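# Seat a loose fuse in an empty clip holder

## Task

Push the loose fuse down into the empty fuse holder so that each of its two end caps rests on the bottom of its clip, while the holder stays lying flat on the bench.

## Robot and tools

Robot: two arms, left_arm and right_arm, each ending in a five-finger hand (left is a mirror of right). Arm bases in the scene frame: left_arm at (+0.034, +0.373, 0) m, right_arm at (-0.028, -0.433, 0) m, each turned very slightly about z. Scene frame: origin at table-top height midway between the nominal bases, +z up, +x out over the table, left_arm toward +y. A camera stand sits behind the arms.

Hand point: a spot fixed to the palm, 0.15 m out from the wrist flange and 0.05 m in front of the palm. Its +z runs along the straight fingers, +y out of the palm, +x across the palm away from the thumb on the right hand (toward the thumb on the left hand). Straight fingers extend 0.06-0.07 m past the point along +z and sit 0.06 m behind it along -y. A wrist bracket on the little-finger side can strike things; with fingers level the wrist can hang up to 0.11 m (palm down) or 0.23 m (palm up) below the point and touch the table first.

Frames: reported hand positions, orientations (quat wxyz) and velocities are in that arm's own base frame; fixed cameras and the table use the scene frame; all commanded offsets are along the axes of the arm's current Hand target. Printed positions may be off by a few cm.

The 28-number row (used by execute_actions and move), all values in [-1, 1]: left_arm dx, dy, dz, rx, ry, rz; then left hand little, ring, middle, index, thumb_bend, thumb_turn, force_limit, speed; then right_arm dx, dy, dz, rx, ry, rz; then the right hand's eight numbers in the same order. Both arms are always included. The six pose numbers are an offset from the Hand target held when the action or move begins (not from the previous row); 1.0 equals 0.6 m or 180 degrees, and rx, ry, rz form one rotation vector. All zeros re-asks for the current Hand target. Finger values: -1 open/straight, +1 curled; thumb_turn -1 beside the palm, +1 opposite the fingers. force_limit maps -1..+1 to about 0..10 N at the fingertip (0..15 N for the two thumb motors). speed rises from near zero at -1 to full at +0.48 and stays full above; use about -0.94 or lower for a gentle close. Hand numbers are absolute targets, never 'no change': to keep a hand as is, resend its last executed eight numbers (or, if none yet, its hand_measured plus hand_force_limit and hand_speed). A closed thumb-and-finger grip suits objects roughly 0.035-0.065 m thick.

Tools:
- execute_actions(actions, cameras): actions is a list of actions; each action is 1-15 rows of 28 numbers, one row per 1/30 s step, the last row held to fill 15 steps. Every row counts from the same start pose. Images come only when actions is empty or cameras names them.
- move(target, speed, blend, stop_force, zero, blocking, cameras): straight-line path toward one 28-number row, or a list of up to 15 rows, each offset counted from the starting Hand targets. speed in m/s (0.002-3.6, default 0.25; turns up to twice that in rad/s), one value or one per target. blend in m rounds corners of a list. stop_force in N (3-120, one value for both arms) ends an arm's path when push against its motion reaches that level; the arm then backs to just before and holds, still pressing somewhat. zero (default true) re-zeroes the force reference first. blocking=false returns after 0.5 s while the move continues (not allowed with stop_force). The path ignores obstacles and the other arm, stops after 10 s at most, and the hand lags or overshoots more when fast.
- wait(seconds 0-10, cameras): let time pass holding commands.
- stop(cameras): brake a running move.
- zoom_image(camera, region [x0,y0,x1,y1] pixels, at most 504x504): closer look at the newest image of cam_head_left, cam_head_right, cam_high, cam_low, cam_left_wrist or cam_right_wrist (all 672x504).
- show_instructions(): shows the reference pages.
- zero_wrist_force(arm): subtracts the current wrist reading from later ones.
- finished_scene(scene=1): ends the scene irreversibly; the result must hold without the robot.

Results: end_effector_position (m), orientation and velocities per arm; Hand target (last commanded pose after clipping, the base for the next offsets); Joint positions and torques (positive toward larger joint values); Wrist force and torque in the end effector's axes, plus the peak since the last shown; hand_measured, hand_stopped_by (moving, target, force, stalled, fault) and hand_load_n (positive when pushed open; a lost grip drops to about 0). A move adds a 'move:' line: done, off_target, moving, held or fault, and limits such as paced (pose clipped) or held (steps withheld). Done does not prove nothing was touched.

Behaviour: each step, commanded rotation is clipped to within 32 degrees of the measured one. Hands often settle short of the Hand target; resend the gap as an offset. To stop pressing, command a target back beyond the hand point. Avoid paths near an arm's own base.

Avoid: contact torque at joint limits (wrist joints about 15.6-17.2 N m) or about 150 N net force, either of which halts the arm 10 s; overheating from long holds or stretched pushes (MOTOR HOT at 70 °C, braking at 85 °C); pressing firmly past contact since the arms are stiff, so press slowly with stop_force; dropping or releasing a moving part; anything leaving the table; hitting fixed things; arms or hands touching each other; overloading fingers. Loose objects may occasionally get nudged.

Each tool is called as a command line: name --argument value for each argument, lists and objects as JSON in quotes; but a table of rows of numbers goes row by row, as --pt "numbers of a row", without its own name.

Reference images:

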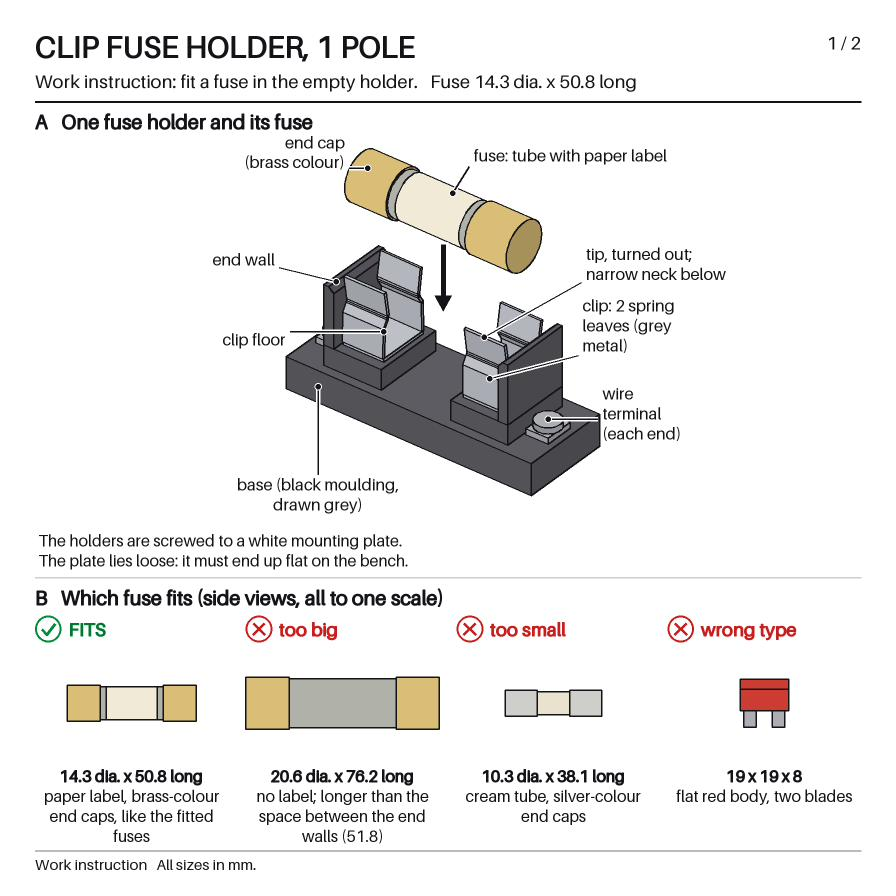

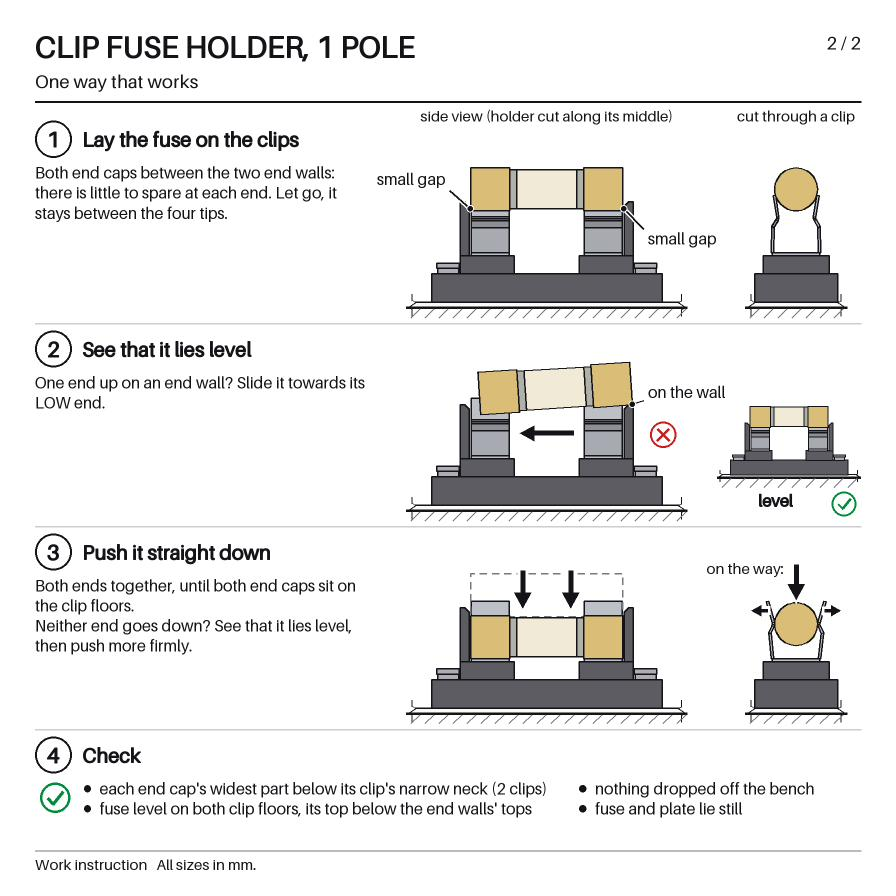

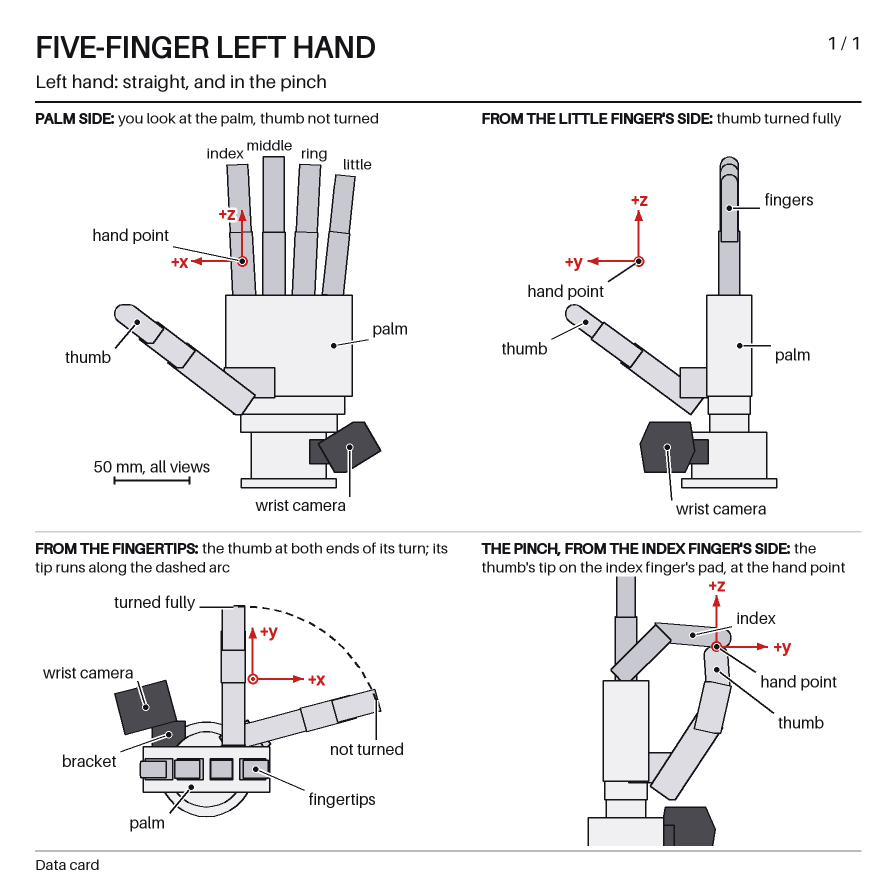

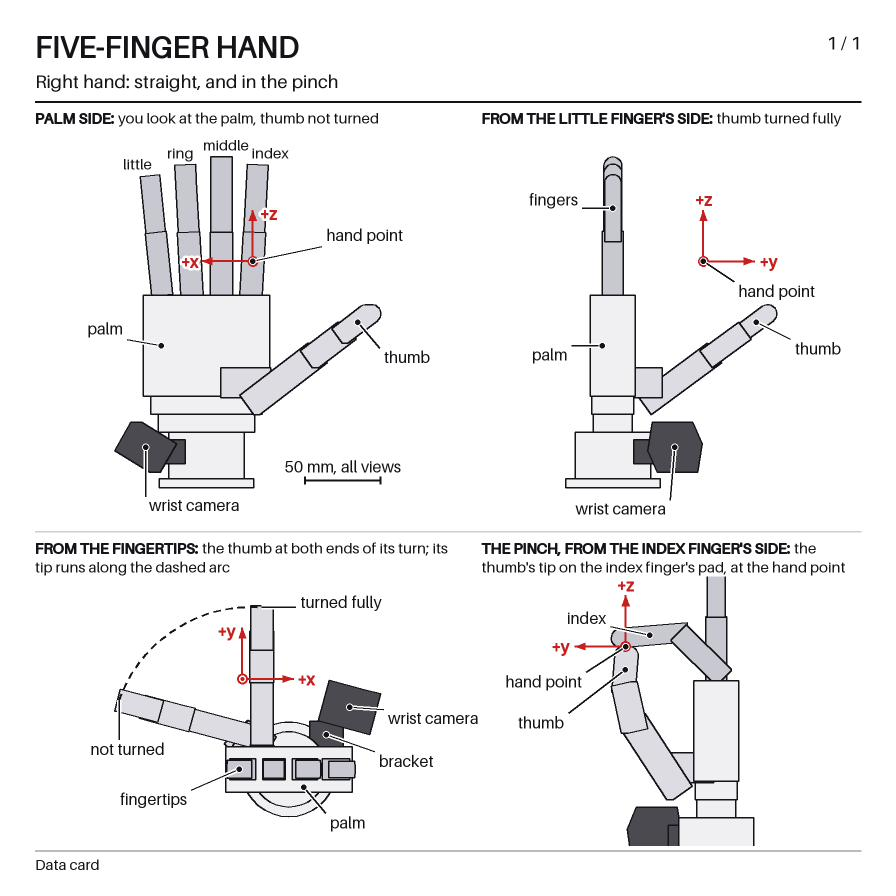

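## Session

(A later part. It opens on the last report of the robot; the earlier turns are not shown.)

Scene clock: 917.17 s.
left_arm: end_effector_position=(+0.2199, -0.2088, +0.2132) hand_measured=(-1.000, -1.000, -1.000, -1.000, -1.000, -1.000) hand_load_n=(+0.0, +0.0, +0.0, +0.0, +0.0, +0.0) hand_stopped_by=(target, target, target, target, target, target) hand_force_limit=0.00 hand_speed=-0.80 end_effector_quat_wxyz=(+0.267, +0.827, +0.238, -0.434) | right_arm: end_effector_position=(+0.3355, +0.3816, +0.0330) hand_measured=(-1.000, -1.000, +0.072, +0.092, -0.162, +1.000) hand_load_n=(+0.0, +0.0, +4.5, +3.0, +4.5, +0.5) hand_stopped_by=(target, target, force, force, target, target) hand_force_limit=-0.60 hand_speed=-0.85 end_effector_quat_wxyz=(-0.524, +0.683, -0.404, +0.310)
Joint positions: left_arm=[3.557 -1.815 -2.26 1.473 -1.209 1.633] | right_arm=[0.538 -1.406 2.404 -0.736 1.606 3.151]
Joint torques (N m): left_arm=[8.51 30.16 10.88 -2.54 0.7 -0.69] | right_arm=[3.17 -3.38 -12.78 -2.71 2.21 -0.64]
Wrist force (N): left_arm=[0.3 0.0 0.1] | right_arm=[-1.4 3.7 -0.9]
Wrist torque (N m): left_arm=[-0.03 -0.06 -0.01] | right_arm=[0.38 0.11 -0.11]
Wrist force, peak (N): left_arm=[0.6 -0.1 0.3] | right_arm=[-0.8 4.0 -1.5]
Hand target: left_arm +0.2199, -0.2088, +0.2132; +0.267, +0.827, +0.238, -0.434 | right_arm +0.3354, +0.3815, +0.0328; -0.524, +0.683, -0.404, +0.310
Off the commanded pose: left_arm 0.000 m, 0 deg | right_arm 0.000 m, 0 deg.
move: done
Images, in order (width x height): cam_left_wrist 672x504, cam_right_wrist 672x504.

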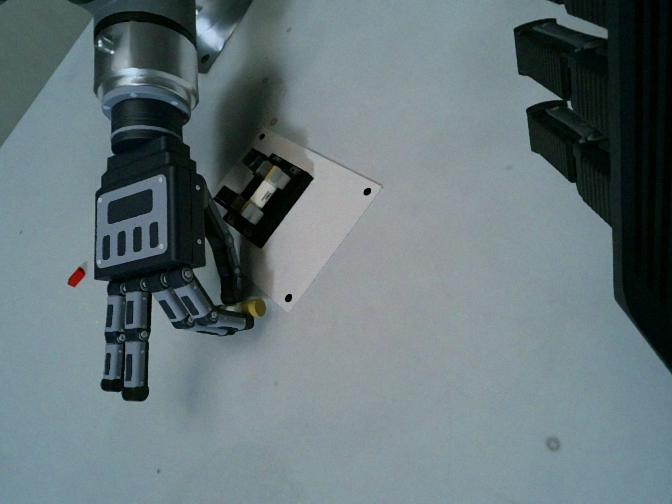

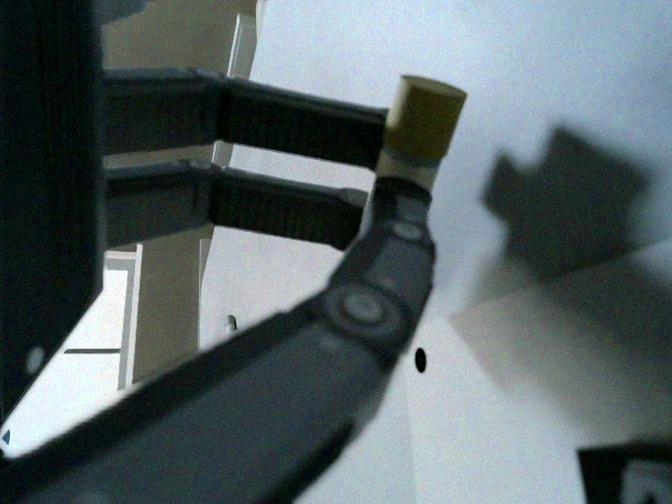

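move --pt "0 0 0 0 0 0 -1 -1 -1 -1 -1 -1 0 -0.8 0 -0.0966 -0.0259 0 0 0 -1 -1 0.2 0.2 -0.16 1 -0.6 -0.85" --pt "0 0 0 0 0 0 -1 -1 -1 -1 -1 -1 0 -0.8 -0.0373 -0.0965 -0.2642 -0.0259 -0.2652 -0.0837 -1 -1 0.2 0.2 -0.16 1 -0.6 -0.85" --speed 0.12 --blend 0.02 --cameras '["all"]'

Scene clock: 983.53 s.
left_arm: end_effector_position=(+0.2199, -0.2088, +0.2132) hand_measured=(-1.000, -1.000, -1.000, -1.000, -1.000, -1.000) hand_load_n=(+0.0, +0.0, +0.0, +0.0, +0.0, +0.0) hand_stopped_by=(target, target, target, target, target, target) hand_force_limit=0.00 hand_speed=-0.80 end_effector_quat_wxyz=(+0.267, +0.827, +0.238, -0.434) | right_arm: end_effector_position=(+0.2037, +0.3348, +0.1298) hand_measured=(-1.000, -1.000, +0.072, +0.092, -0.162, +1.000) hand_load_n=(+0.0, +0.0, +4.5, +3.0, +4.5, +0.5) hand_stopped_by=(target, target, force, force, target, target) hand_force_limit=-0.60 hand_speed=-0.85 end_effector_quat_wxyz=(-0.571, +0.815, -0.080, +0.056)
Joint positions: left_arm=[3.557 -1.815 -2.26 1.473 -1.209 1.633] | right_arm=[-0.08 -1.553 2.366 0.448 0.367 1.9]
Joint torques (N m): left_arm=[8.48 30.15 10.33 -2.27 0.65 -0.85] | right_arm=[2.6 -25.35 -4.43 2.95 -0.06 -1.33]
Wrist force (N): left_arm=[0.4 -0.3 0.0] | right_arm=[-1.0 3.6 -1.2]
Wrist torque (N m): left_arm=[-0.06 -0.08 0.01] | right_arm=[0.38 0.05 0.10]
Wrist force, peak (N): left_arm=[0.7 0.1 0.1] | right_arm=[-1.0 5.6 -1.6]
Hand target: left_arm +0.2199, -0.2088, +0.2132; +0.267, +0.827, +0.238, -0.434 | right_arm +0.2036, +0.3348, +0.1298; -0.571, +0.815, -0.080, +0.056
Off the commanded pose: left_arm 0.000 m, 0 deg | right_arm 0.000 m, 0 deg.
move: done

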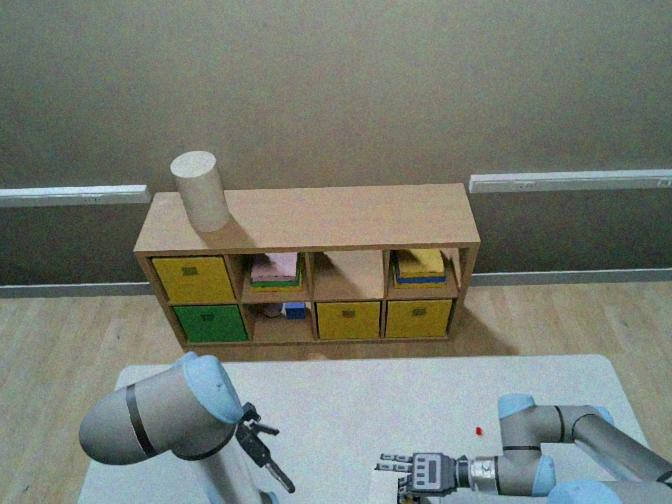

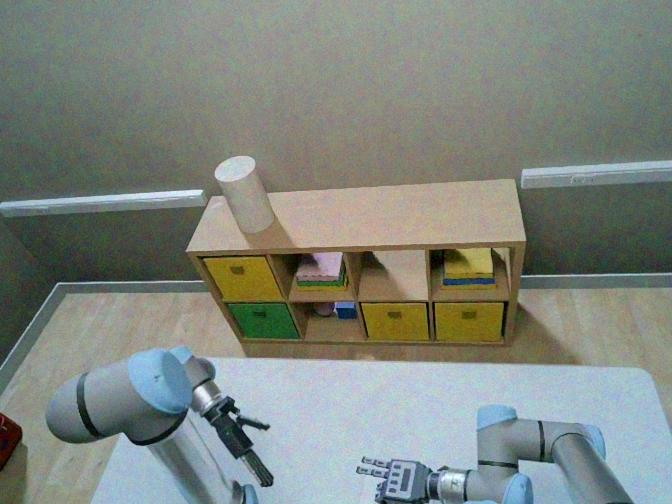

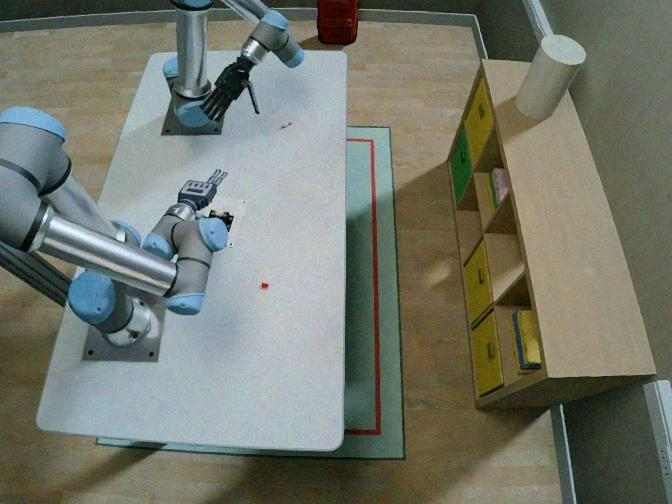

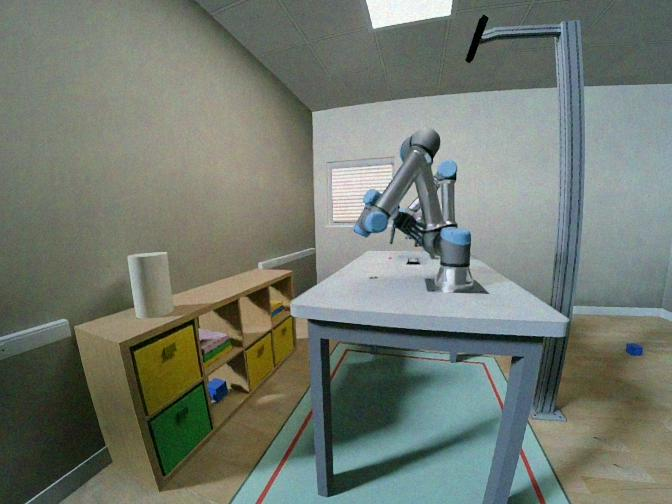

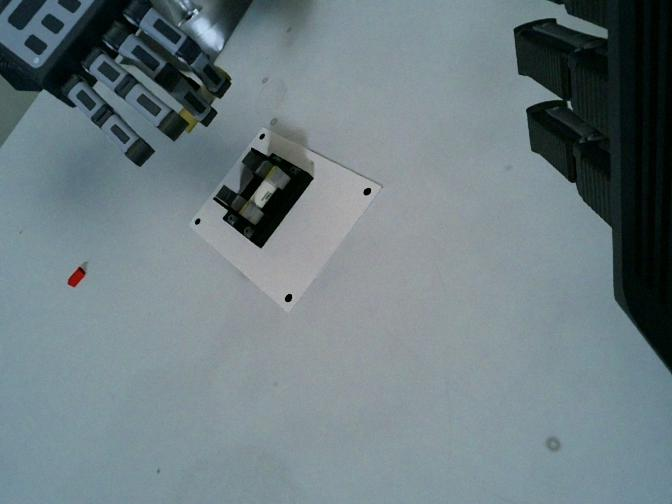

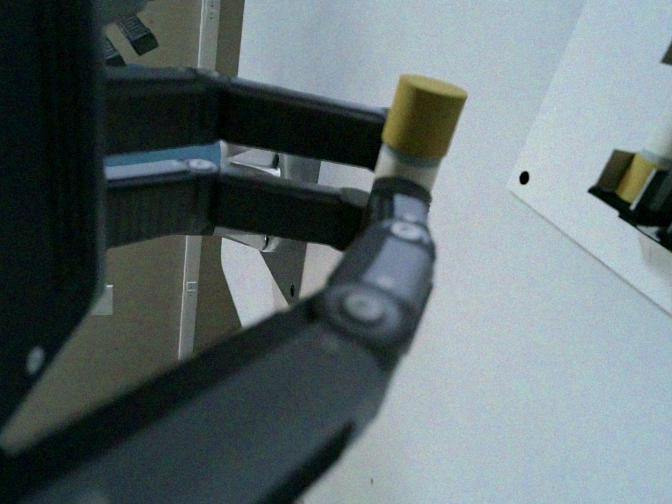

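zoom_image --camera "cam_left_wrist" --region '[180, 60, 340, 260]'

zoom_image --camera "cam_high" --region '[150, 140, 290, 280]'

zoom_image --camera "cam_right_wrist" --region '[420, 0, 672, 300]'

Scaled by 2.520 from the camera's 672x504 image, which has a finer 960x720 frame.

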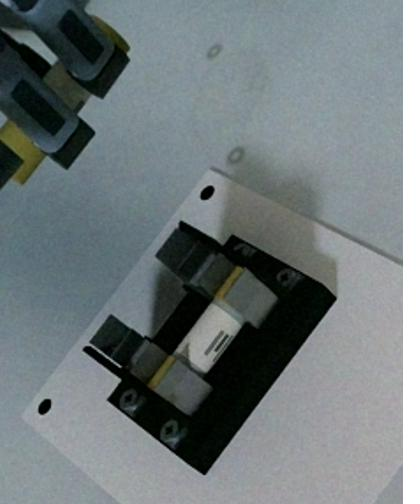

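Scaled by 3.600 from the camera's 672x504 image, which has a finer 960x720 frame.

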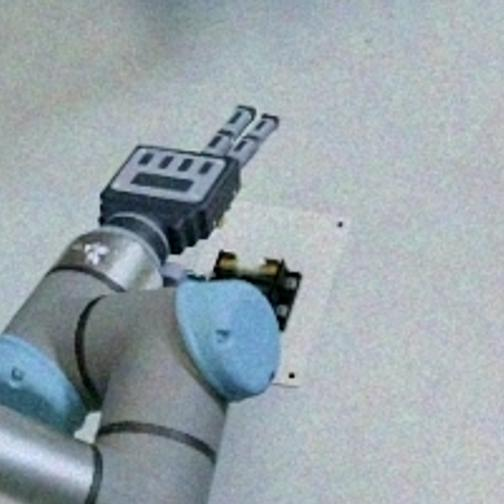

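Scaled by 1.680 from the camera's 672x504 image, which has a finer 960x720 frame.

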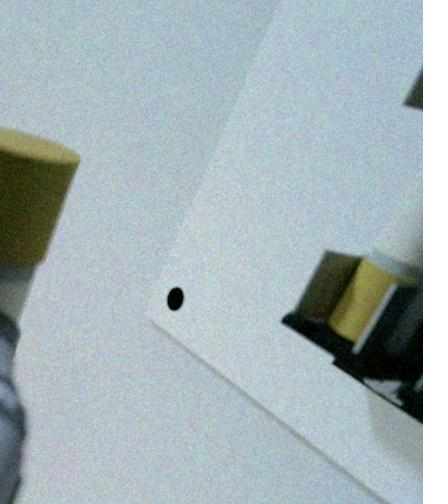

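zoom_image --camera "cam_left_wrist" --region '[205, 135, 315, 255]'

Scaled by 4.200 from the camera's 672x504 image, which has a finer 960x720 frame.

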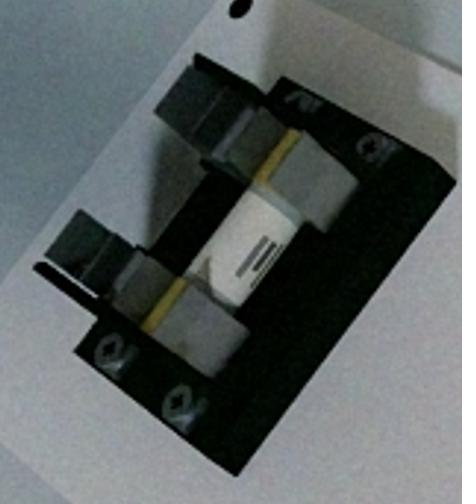

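move --target '[0,0,0,0,0,0,-1,-1,-1,-1,-1,-1,0,-0.8,0.0268,0.0753,-0.0167,0,0,0,-1,-1,0.2,0.2,-0.16,1,-0.6,-0.85]' --speed 0.05 --stop_force 8 --cameras '["cam_left_wrist","cam_right_wrist","cam_high"]'

zoom_image --camera "cam_left_wrist" --region '[170, 80, 310, 250]'

zoom_image --camera "cam_right_wrist" --region '[330, 40, 600, 320]'

Scene clock: 1091.57 s.
left_arm: end_effector_position=(+0.2199, -0.2088, +0.2132) hand_measured=(-1.000, -1.000, -1.000, -1.000, -1.000, -1.000) hand_load_n=(+0.0, +0.0, +0.0, +0.0, +0.0, +0.0) hand_stopped_by=(target, target, target, target, target, target) hand_force_limit=0.00 hand_speed=-0.80 end_effector_quat_wxyz=(+0.267, +0.827, +0.238, -0.434) | right_arm: end_effector_position=(+0.2145, +0.3072, +0.0908) hand_measured=(-1.000, -1.000, +0.072, +0.092, -0.162, +1.000) hand_load_n=(+0.0, +0.0, +4.5, +3.5, +4.5, +0.5) hand_stopped_by=(target, target, force, force, target, target) hand_force_limit=-0.60 hand_speed=-0.85 end_effector_quat_wxyz=(-0.571, +0.815, -0.080, +0.056)
Joint positions: left_arm=[3.557 -1.815 -2.26 1.473 -1.209 1.633] | right_arm=[-0.222 -1.334 2.435 0.541 0.35 1.495]
Joint torques (N m): left_arm=[8.2 30.6 9.08 -2.36 0.66 -0.76] | right_arm=[3.4 -29.75 -17.15 0.48 -3.55 -1.32]
Wrist force (N): left_arm=[0.3 -0.1 0.2] | right_arm=[-0.8 3.4 -1.0]
Wrist torque (N m): left_arm=[-0.05 -0.07 0.00] | right_arm=[0.35 0.02 0.09]
Wrist force, peak (N): left_arm=[0.7 -0.1 0.1] | right_arm=[-1.3 3.6 -1.3]
Hand target: left_arm +0.2199, -0.2088, +0.2132; +0.267, +0.827, +0.238, -0.434 | right_arm +0.2145, +0.3072, +0.0908; -0.571, +0.815, -0.080, +0.056
Off the commanded pose: left_arm 0.000 m, 0 deg | right_arm 0.000 m, 0 deg.
move: done
Images, in order (width x height): cam_high 672x504, cam_left_wrist 672x504, cam_right_wrist 672x504.

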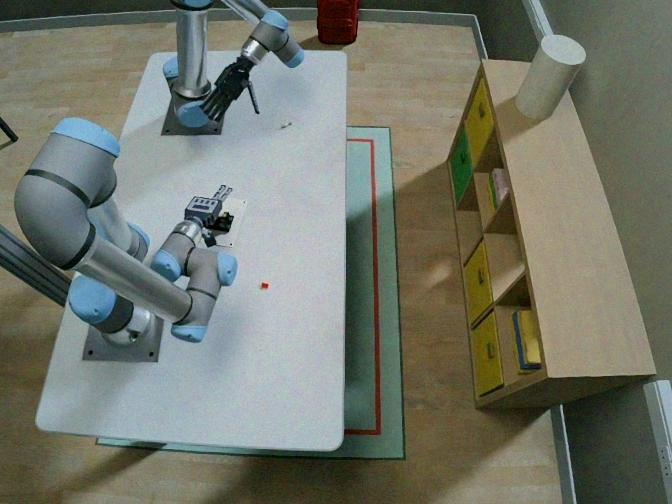

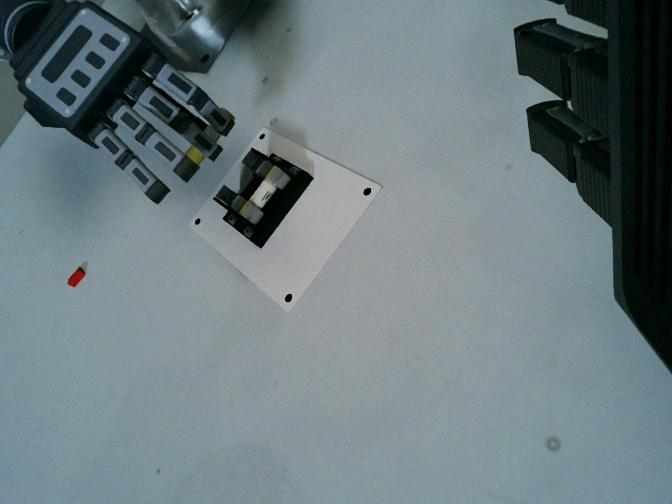

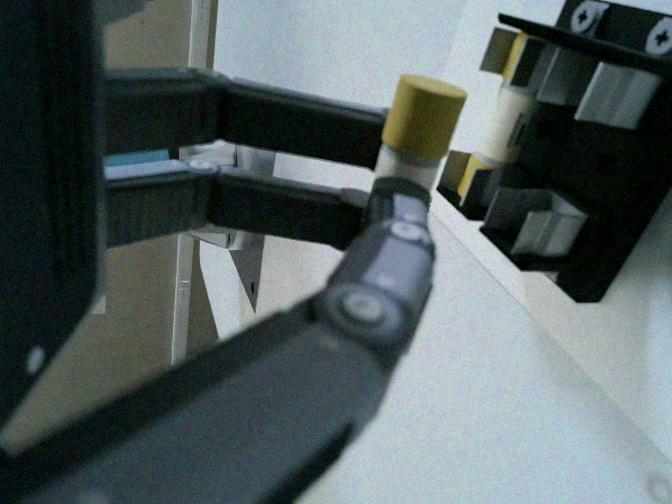

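Scaled by 2.965 from the camera's 672x504 image, which has a finer 960x720 frame.

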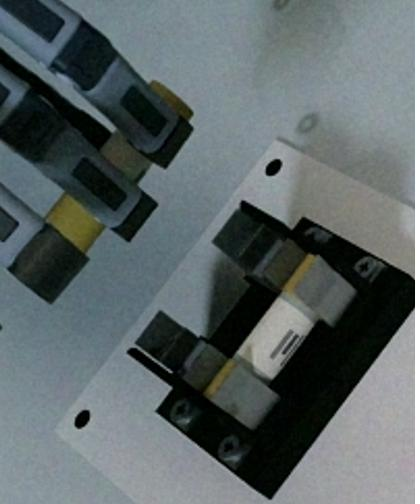

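Scaled by 1.800 from the camera's 672x504 image, which has a finer 960x720 frame.

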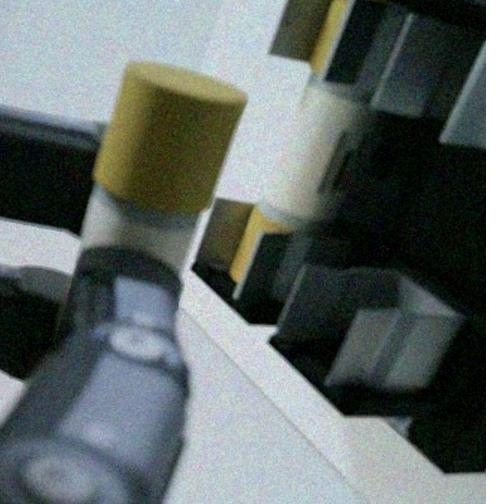

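move --target '[0,0,0,0,0,0,-1,-1,-1,-1,-1,-1,0,-0.8,0.0152,0.027,0.033,0,0,0,-1,-1,0.2,0.2,-0.16,1,-0.6,-0.85]' --speed 0.03 --stop_force 6 --cameras '["cam_left_wrist","cam_right_wrist"]'

zoom_image --camera "cam_left_wrist" --region '[180, 90, 300, 230]'

zoom_image --camera "cam_right_wrist" --region '[330, 40, 600, 320]'

Scene clock: 1174.07 s.
left_arm: end_effector_position=(+0.2199, -0.2088, +0.2132) hand_measured=(-1.000, -1.000, -1.000, -1.000, -1.000, -1.000) hand_load_n=(+0.0, +0.0, +0.0, +0.0, +0.5, +0.0) hand_stopped_by=(target, target, target, target, target, target) hand_force_limit=0.00 hand_speed=-0.80 end_effector_quat_wxyz=(+0.267, +0.827, +0.238, -0.434) | right_arm: end_effector_position=(+0.2260, +0.3183, +0.0688) hand_measured=(-1.000, -1.000, +0.072, +0.092, -0.162, +1.000) hand_load_n=(+0.0, +0.0, +4.5, +3.0, +4.5, +0.0) hand_stopped_by=(target, target, force, force, target, target) hand_force_limit=-0.60 hand_speed=-0.85 end_effector_quat_wxyz=(-0.571, +0.815, -0.080, +0.056)
Joint positions: left_arm=[3.557 -1.815 -2.26 1.473 -1.209 1.633] | right_arm=[-0.153 -1.295 2.39 0.357 0.352 1.697]
Joint torques (N m): left_arm=[8.32 30.16 9.28 -2.08 0.78 -0.8] | right_arm=[-2.82 -31.68 1.3 3.96 -2.05 -0.49]
Wrist force (N): left_arm=[0.6 -0.1 0.2] | right_arm=[-1.3 3.4 -1.0]
Wrist torque (N m): left_arm=[-0.04 -0.11 0.01] | right_arm=[0.35 0.09 -0.12]
Wrist force, peak (N): left_arm=[0.6 -0.3 0.3] | right_arm=[-0.8 3.7 -1.3]
Hand target: left_arm +0.2199, -0.2088, +0.2132; +0.267, +0.827, +0.238, -0.434 | right_arm +0.2260, +0.3183, +0.0688; -0.571, +0.815, -0.080, +0.056
Off the commanded pose: left_arm 0.000 m, 0 deg | right_arm 0.000 m, 0 deg.
move: done
Images, in order (width x height): cam_left_wrist 672x504, cam_right_wrist 672x504.

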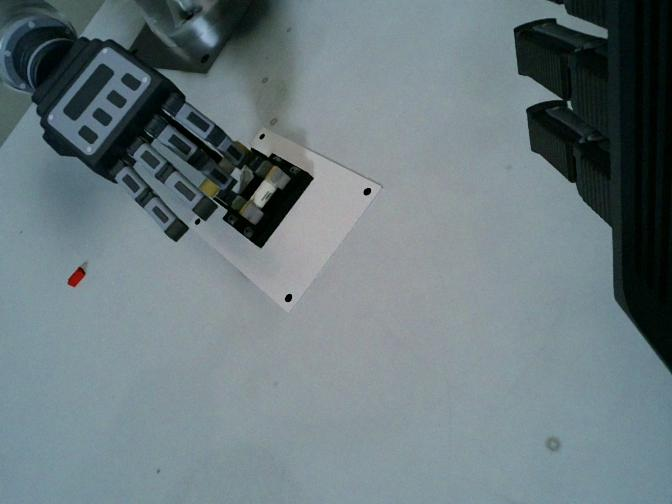

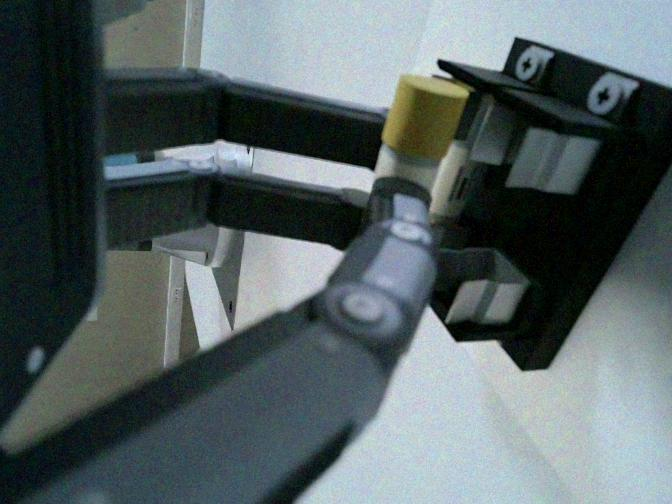

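Scaled by 3.600 from the camera's 672x504 image, which has a finer 960x720 frame.

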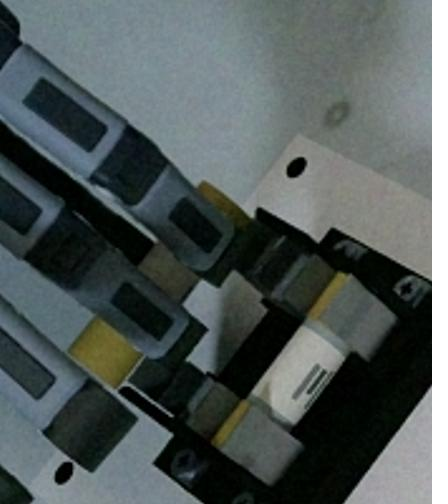

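Scaled by 1.800 from the camera's 672x504 image, which has a finer 960x720 frame.

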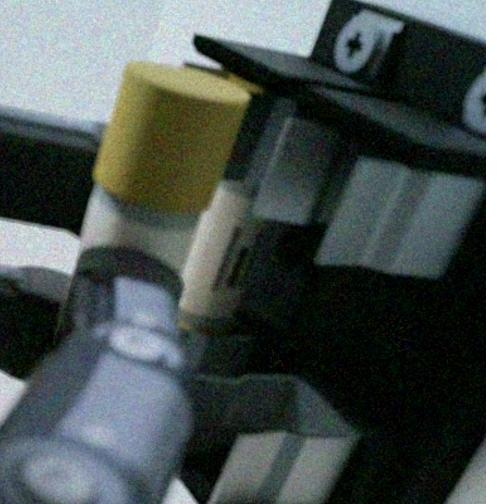

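move --target '[0,0,0,0,0,0,-1,-1,-1,-1,-1,-1,0,-0.8,0.0025,0.011,0.004,0,0,0,-1,-1,0.2,0.2,-0.16,1,-0.6,-0.85]' --speed 0.02 --stop_force 4 --cameras '["cam_left_wrist","cam_right_wrist"]'

zoom_image --camera "cam_left_wrist" --region '[200, 120, 300, 230]'

zoom_image --camera "cam_right_wrist" --region '[330, 40, 600, 320]'

Scene clock: 1210.27 s.
left_arm: end_effector_position=(+0.2199, -0.2088, +0.2132) hand_measured=(-1.000, -1.000, -1.000, -1.000, -1.000, -1.000) hand_load_n=(+0.0, +0.0, +0.0, +0.0, +0.0, +0.0) hand_stopped_by=(target, target, target, target, target, target) hand_force_limit=0.00 hand_speed=-0.80 end_effector_quat_wxyz=(+0.267, +0.827, +0.238, -0.434) | right_arm: end_effector_position=(+0.2275, +0.3180, +0.0618) hand_measured=(-1.000, -1.000, +0.072, +0.092, -0.162, +1.000) hand_load_n=(+0.0, +0.0, +4.5, +3.0, +4.5, +0.5) hand_stopped_by=(target, target, force, force, target, target) hand_force_limit=-0.60 hand_speed=-0.85 end_effector_quat_wxyz=(-0.571, +0.815, -0.080, +0.056)
Joint positions: left_arm=[3.557 -1.815 -2.26 1.473 -1.209 1.633] | right_arm=[-0.153 -1.271 2.39 0.334 0.352 1.696]
Joint torques (N m): left_arm=[8.08 30.58 8.35 -2.08 0.74 -0.81] | right_arm=[3.82 -32.98 -16.89 4.43 -2.86 1.31]
Wrist force (N): left_arm=[0.2 0.2 0.1] | right_arm=[-1.3 3.4 -1.2]
Wrist torque (N m): left_arm=[0.01 -0.04 -0.02] | right_arm=[0.37 0.10 -0.12]
Wrist force, peak (N): left_arm=[0.6 0.0 0.2] | right_arm=[-1.0 3.8 -1.6]
Hand target: left_arm +0.2199, -0.2088, +0.2132; +0.267, +0.827, +0.238, -0.434 | right_arm +0.2275, +0.3180, +0.0618; -0.571, +0.815, -0.080, +0.056
Off the commanded pose: left_arm 0.000 m, 0 deg | right_arm 0.000 m, 0 deg.
move: done
Images, in order (width x height): cam_left_wrist 672x504, cam_right_wrist 672x504.

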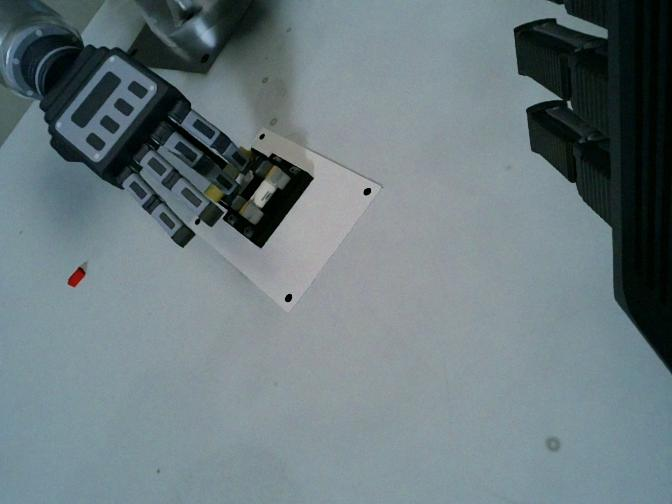

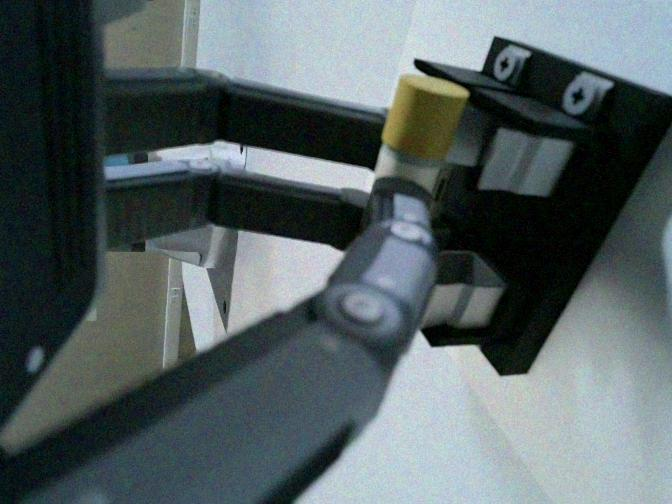

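Scaled by 4.582 from the camera's 672x504 image, which has a finer 960x720 frame.

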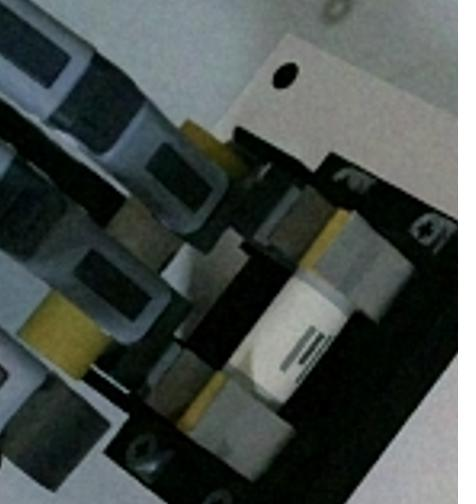

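Scaled by 1.800 from the camera's 672x504 image, which has a finer 960x720 frame.

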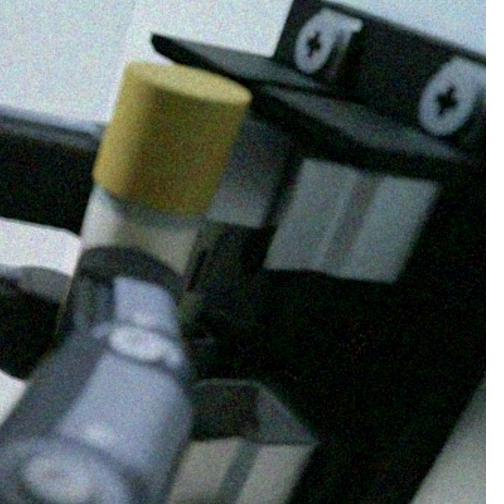

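move --pt "0 0 0 0 0 0 -1 -1 -1 -1 -1 -1 0 -0.8 -0.0056 0.0027 -0.0075 0 0 0 -1 -1 0.2 0.2 -0.16 1 -0.6 -0.85" --pt "0 0 0 0 0 0 -1 -1 -1 -1 -1 -1 0 -0.8 -0.0056 0.0121 -0.0041 0 0 0 -1 -1 0.2 0.2 -0.16 1 -0.6 -0.85" --speed 0.02 --stop_force 4 --cameras '["cam_left_wrist","cam_right_wrist"]'

zoom_image --camera "cam_left_wrist" --region '[200, 120, 300, 230]'

zoom_image --camera "cam_right_wrist" --region '[330, 40, 600, 320]'

Scene clock: 1265.57 s.
left_arm: end_effector_position=(+0.2199, -0.2088, +0.2132) hand_measured=(-1.000, -1.000, -1.000, -1.000, -1.000, -1.000) hand_load_n=(+0.0, +0.0, +0.0, +0.0, +0.0, +0.0) hand_stopped_by=(target, target, target, target, target, target) hand_force_limit=0.00 hand_speed=-0.80 end_effector_quat_wxyz=(+0.267, +0.827, +0.238, -0.434) | right_arm: end_effector_position=(+0.2232, +0.3139, +0.0557) hand_measured=(-1.000, -1.000, +0.072, +0.092, -0.162, +1.000) hand_load_n=(+0.0, +0.0, +4.5, +3.5, +3.0, +0.0) hand_stopped_by=(target, target, force, force, target, target) hand_force_limit=-0.60 hand_speed=-0.85 end_effector_quat_wxyz=(-0.571, +0.815, -0.080, +0.056)
Joint positions: left_arm=[3.557 -1.815 -2.26 1.473 -1.209 1.633] | right_arm=[-0.177 -1.24 2.411 0.348 0.35 1.626]
Joint torques (N m): left_arm=[8.05 30.76 8.06 -2.05 0.81 -0.92] | right_arm=[-3.36 -32.5 -4.12 3.98 -2.39 -1.21]
Wrist force (N): left_arm=[0.5 -0.2 0.3] | right_arm=[-0.5 -0.8 -2.1]
Wrist torque (N m): left_arm=[-0.06 -0.09 0.01] | right_arm=[0.29 0.10 0.07]
Wrist force, peak (N): left_arm=[0.5 -0.2 0.4] | right_arm=[-1.1 3.8 -1.3]
Hand target: left_arm +0.2199, -0.2088, +0.2132; +0.267, +0.827, +0.238, -0.434 | right_arm +0.2233, +0.3139, +0.0557; -0.571, +0.815, -0.080, +0.056
Off the commanded pose: left_arm 0.000 m, 0 deg | right_arm 0.000 m, 0 deg.
move: contact (right_arm)
Images, in order (width x height): cam_left_wrist 672x504, cam_right_wrist 672x504.

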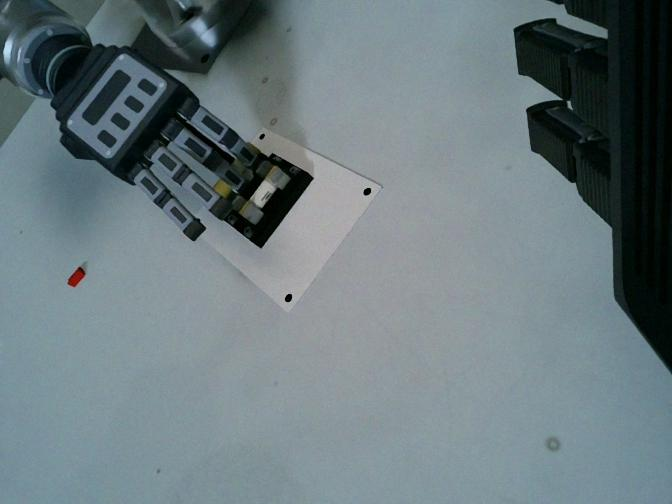

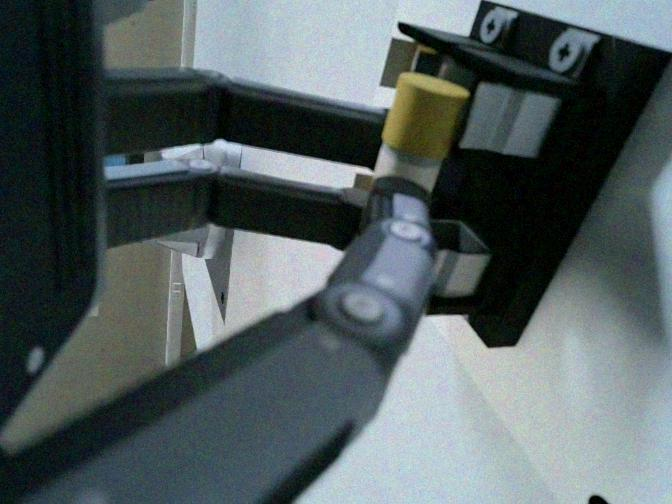

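Scaled by 4.582 from the camera's 672x504 image, which has a finer 960x720 frame.

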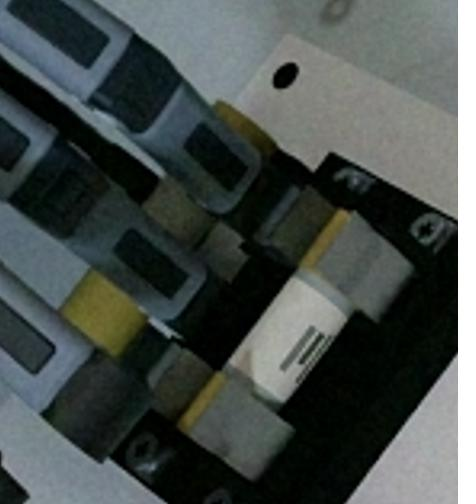

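Scaled by 1.800 from the camera's 672x504 image, which has a finer 960x720 frame.

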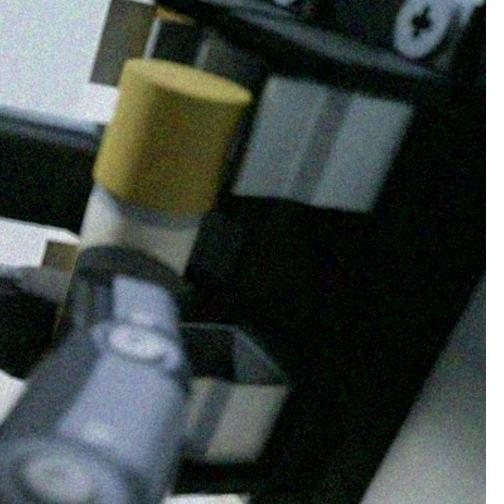

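zoom_image --camera "cam_right_wrist" --region '[370, 10, 510, 150]'

zoom_image --camera "cam_right_wrist" --region '[340, 140, 510, 340]'

zoom_image --camera "cam_left_wrist" --region '[205, 130, 285, 215]'

Scaled by 3.600 from the camera's 672x504 image, which has a finer 960x720 frame.

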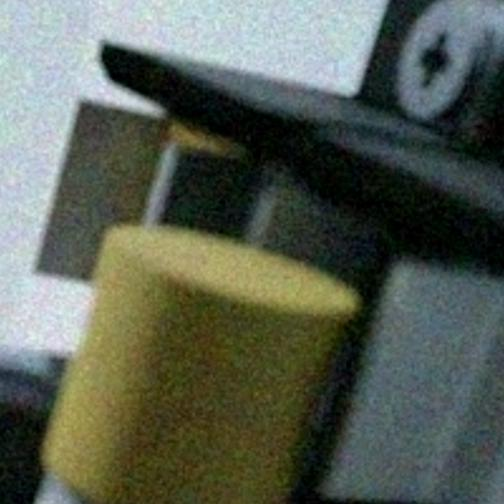

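Scaled by 2.520 from the camera's 672x504 image, which has a finer 960x720 frame.

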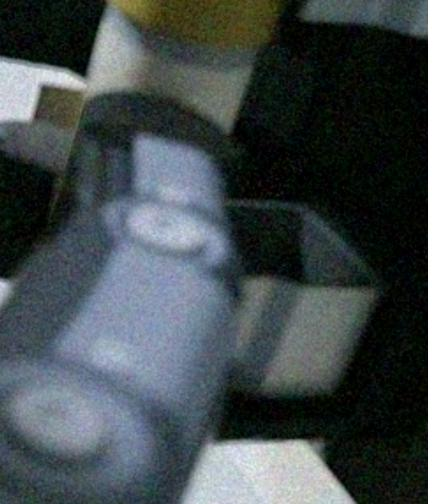

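Scaled by 5.929 from the camera's 672x504 image, which has a finer 960x720 frame.

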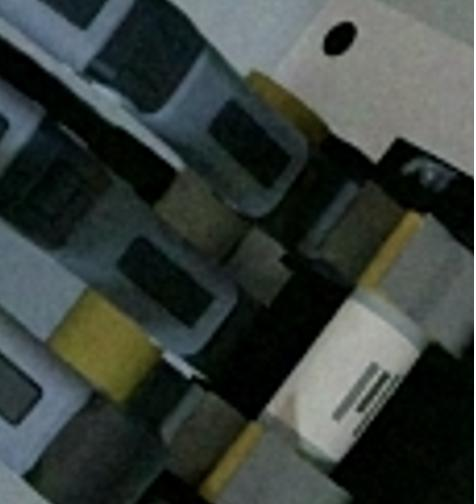

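move --pt "0 0 0 0 0 0 -1 -1 -1 -1 -1 -1 0 -0.8 0 -0.0047 -0.0017 0 0 0 -1 -1 0.2 0.2 -0.16 1 -0.6 -0.85" --pt "0 0 0 0 0 0 -1 -1 -1 -1 -1 -1 0 -0.8 0.009 -0.0048 -0.0015 0 0 0 -1 -1 0.2 0.2 -0.16 1 -0.6 -0.85" --pt "0 0 0 0 0 0 -1 -1 -1 -1 -1 -1 0 -0.8 0.009 -0.0009 -0.0001 0 0 0 -1 -1 0.2 0.2 -0.16 1 -0.6 -0.85" --speed 0.02 --cameras '["cam_left_wrist","cam_right_wrist"]'

zoom_image --camera "cam_left_wrist" --region '[205, 130, 285, 215]'

zoom_image --camera "cam_right_wrist" --region '[370, 10, 510, 150]'

Scene clock: 1372.43 s.
left_arm: end_effector_position=(+0.2199, -0.2088, +0.2132) hand_measured=(-1.000, -1.000, -1.000, -1.000, -1.000, -1.000) hand_load_n=(+0.0, +0.0, +0.0, +0.0, +0.0, +0.0) hand_stopped_by=(target, target, target, target, target, target) hand_force_limit=0.00 hand_speed=-0.80 end_effector_quat_wxyz=(+0.267, +0.827, +0.238, -0.434) | right_arm: end_effector_position=(+0.2286, +0.3130, +0.0562) hand_measured=(-1.000, -1.000, +0.072, +0.092, -0.162, +1.000) hand_load_n=(+0.0, +0.0, +4.5, +3.0, +4.5, +0.5) hand_stopped_by=(target, target, force, force, target, target) hand_force_limit=-0.60 hand_speed=-0.85 end_effector_quat_wxyz=(-0.571, +0.815, -0.080, +0.056)
Joint positions: left_arm=[3.557 -1.815 -2.26 1.473 -1.209 1.633] | right_arm=[-0.177 -1.234 2.396 0.356 0.35 1.626]
Joint torques (N m): left_arm=[8.43 30.57 7.61 -1.94 0.73 -0.95] | right_arm=[-2.64 -32.89 0.21 4.72 0.18 0.73]
Wrist force (N): left_arm=[0.3 -0.1 0.1] | right_arm=[-1.5 3.3 -1.4]
Wrist torque (N m): left_arm=[-0.04 -0.06 0.00] | right_arm=[0.37 0.15 0.05]
Wrist force, peak (N): left_arm=[0.5 -0.2 0.4] | right_arm=[-1.4 3.6 -0.9]
Hand target: left_arm +0.2199, -0.2088, +0.2132; +0.267, +0.827, +0.238, -0.434 | right_arm +0.2286, +0.3130, +0.0563; -0.571, +0.815, -0.080, +0.056
Off the commanded pose: left_arm 0.000 m, 0 deg | right_arm 0.000 m, 0 deg.
move: done
Images, in order (width x height): cam_left_wrist 672x504, cam_right_wrist 672x504.

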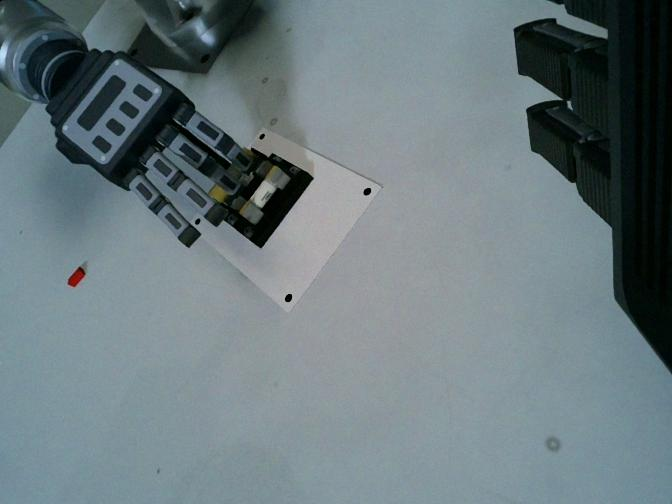

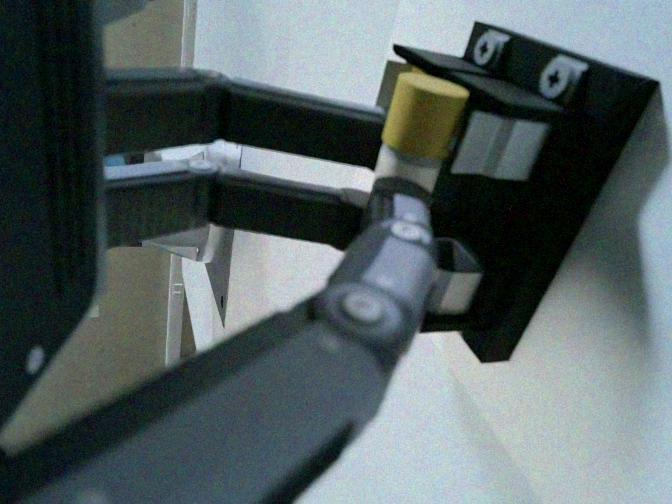

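Scaled by 5.929 from the camera's 672x504 image, which has a finer 960x720 frame.

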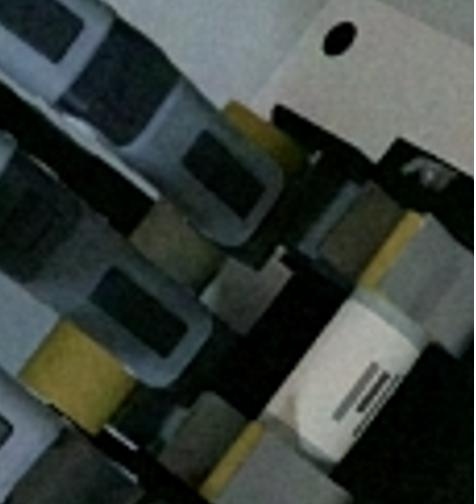

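Scaled by 3.600 from the camera's 672x504 image, which has a finer 960x720 frame.

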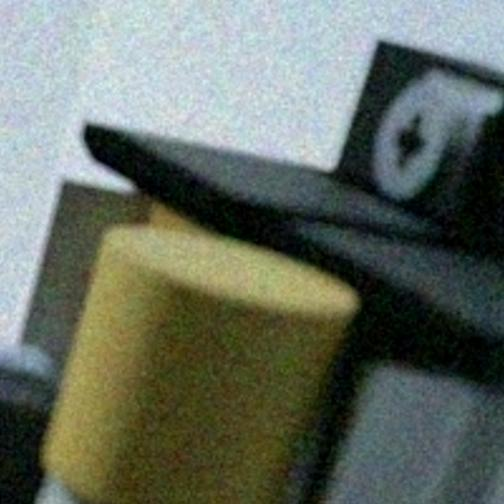

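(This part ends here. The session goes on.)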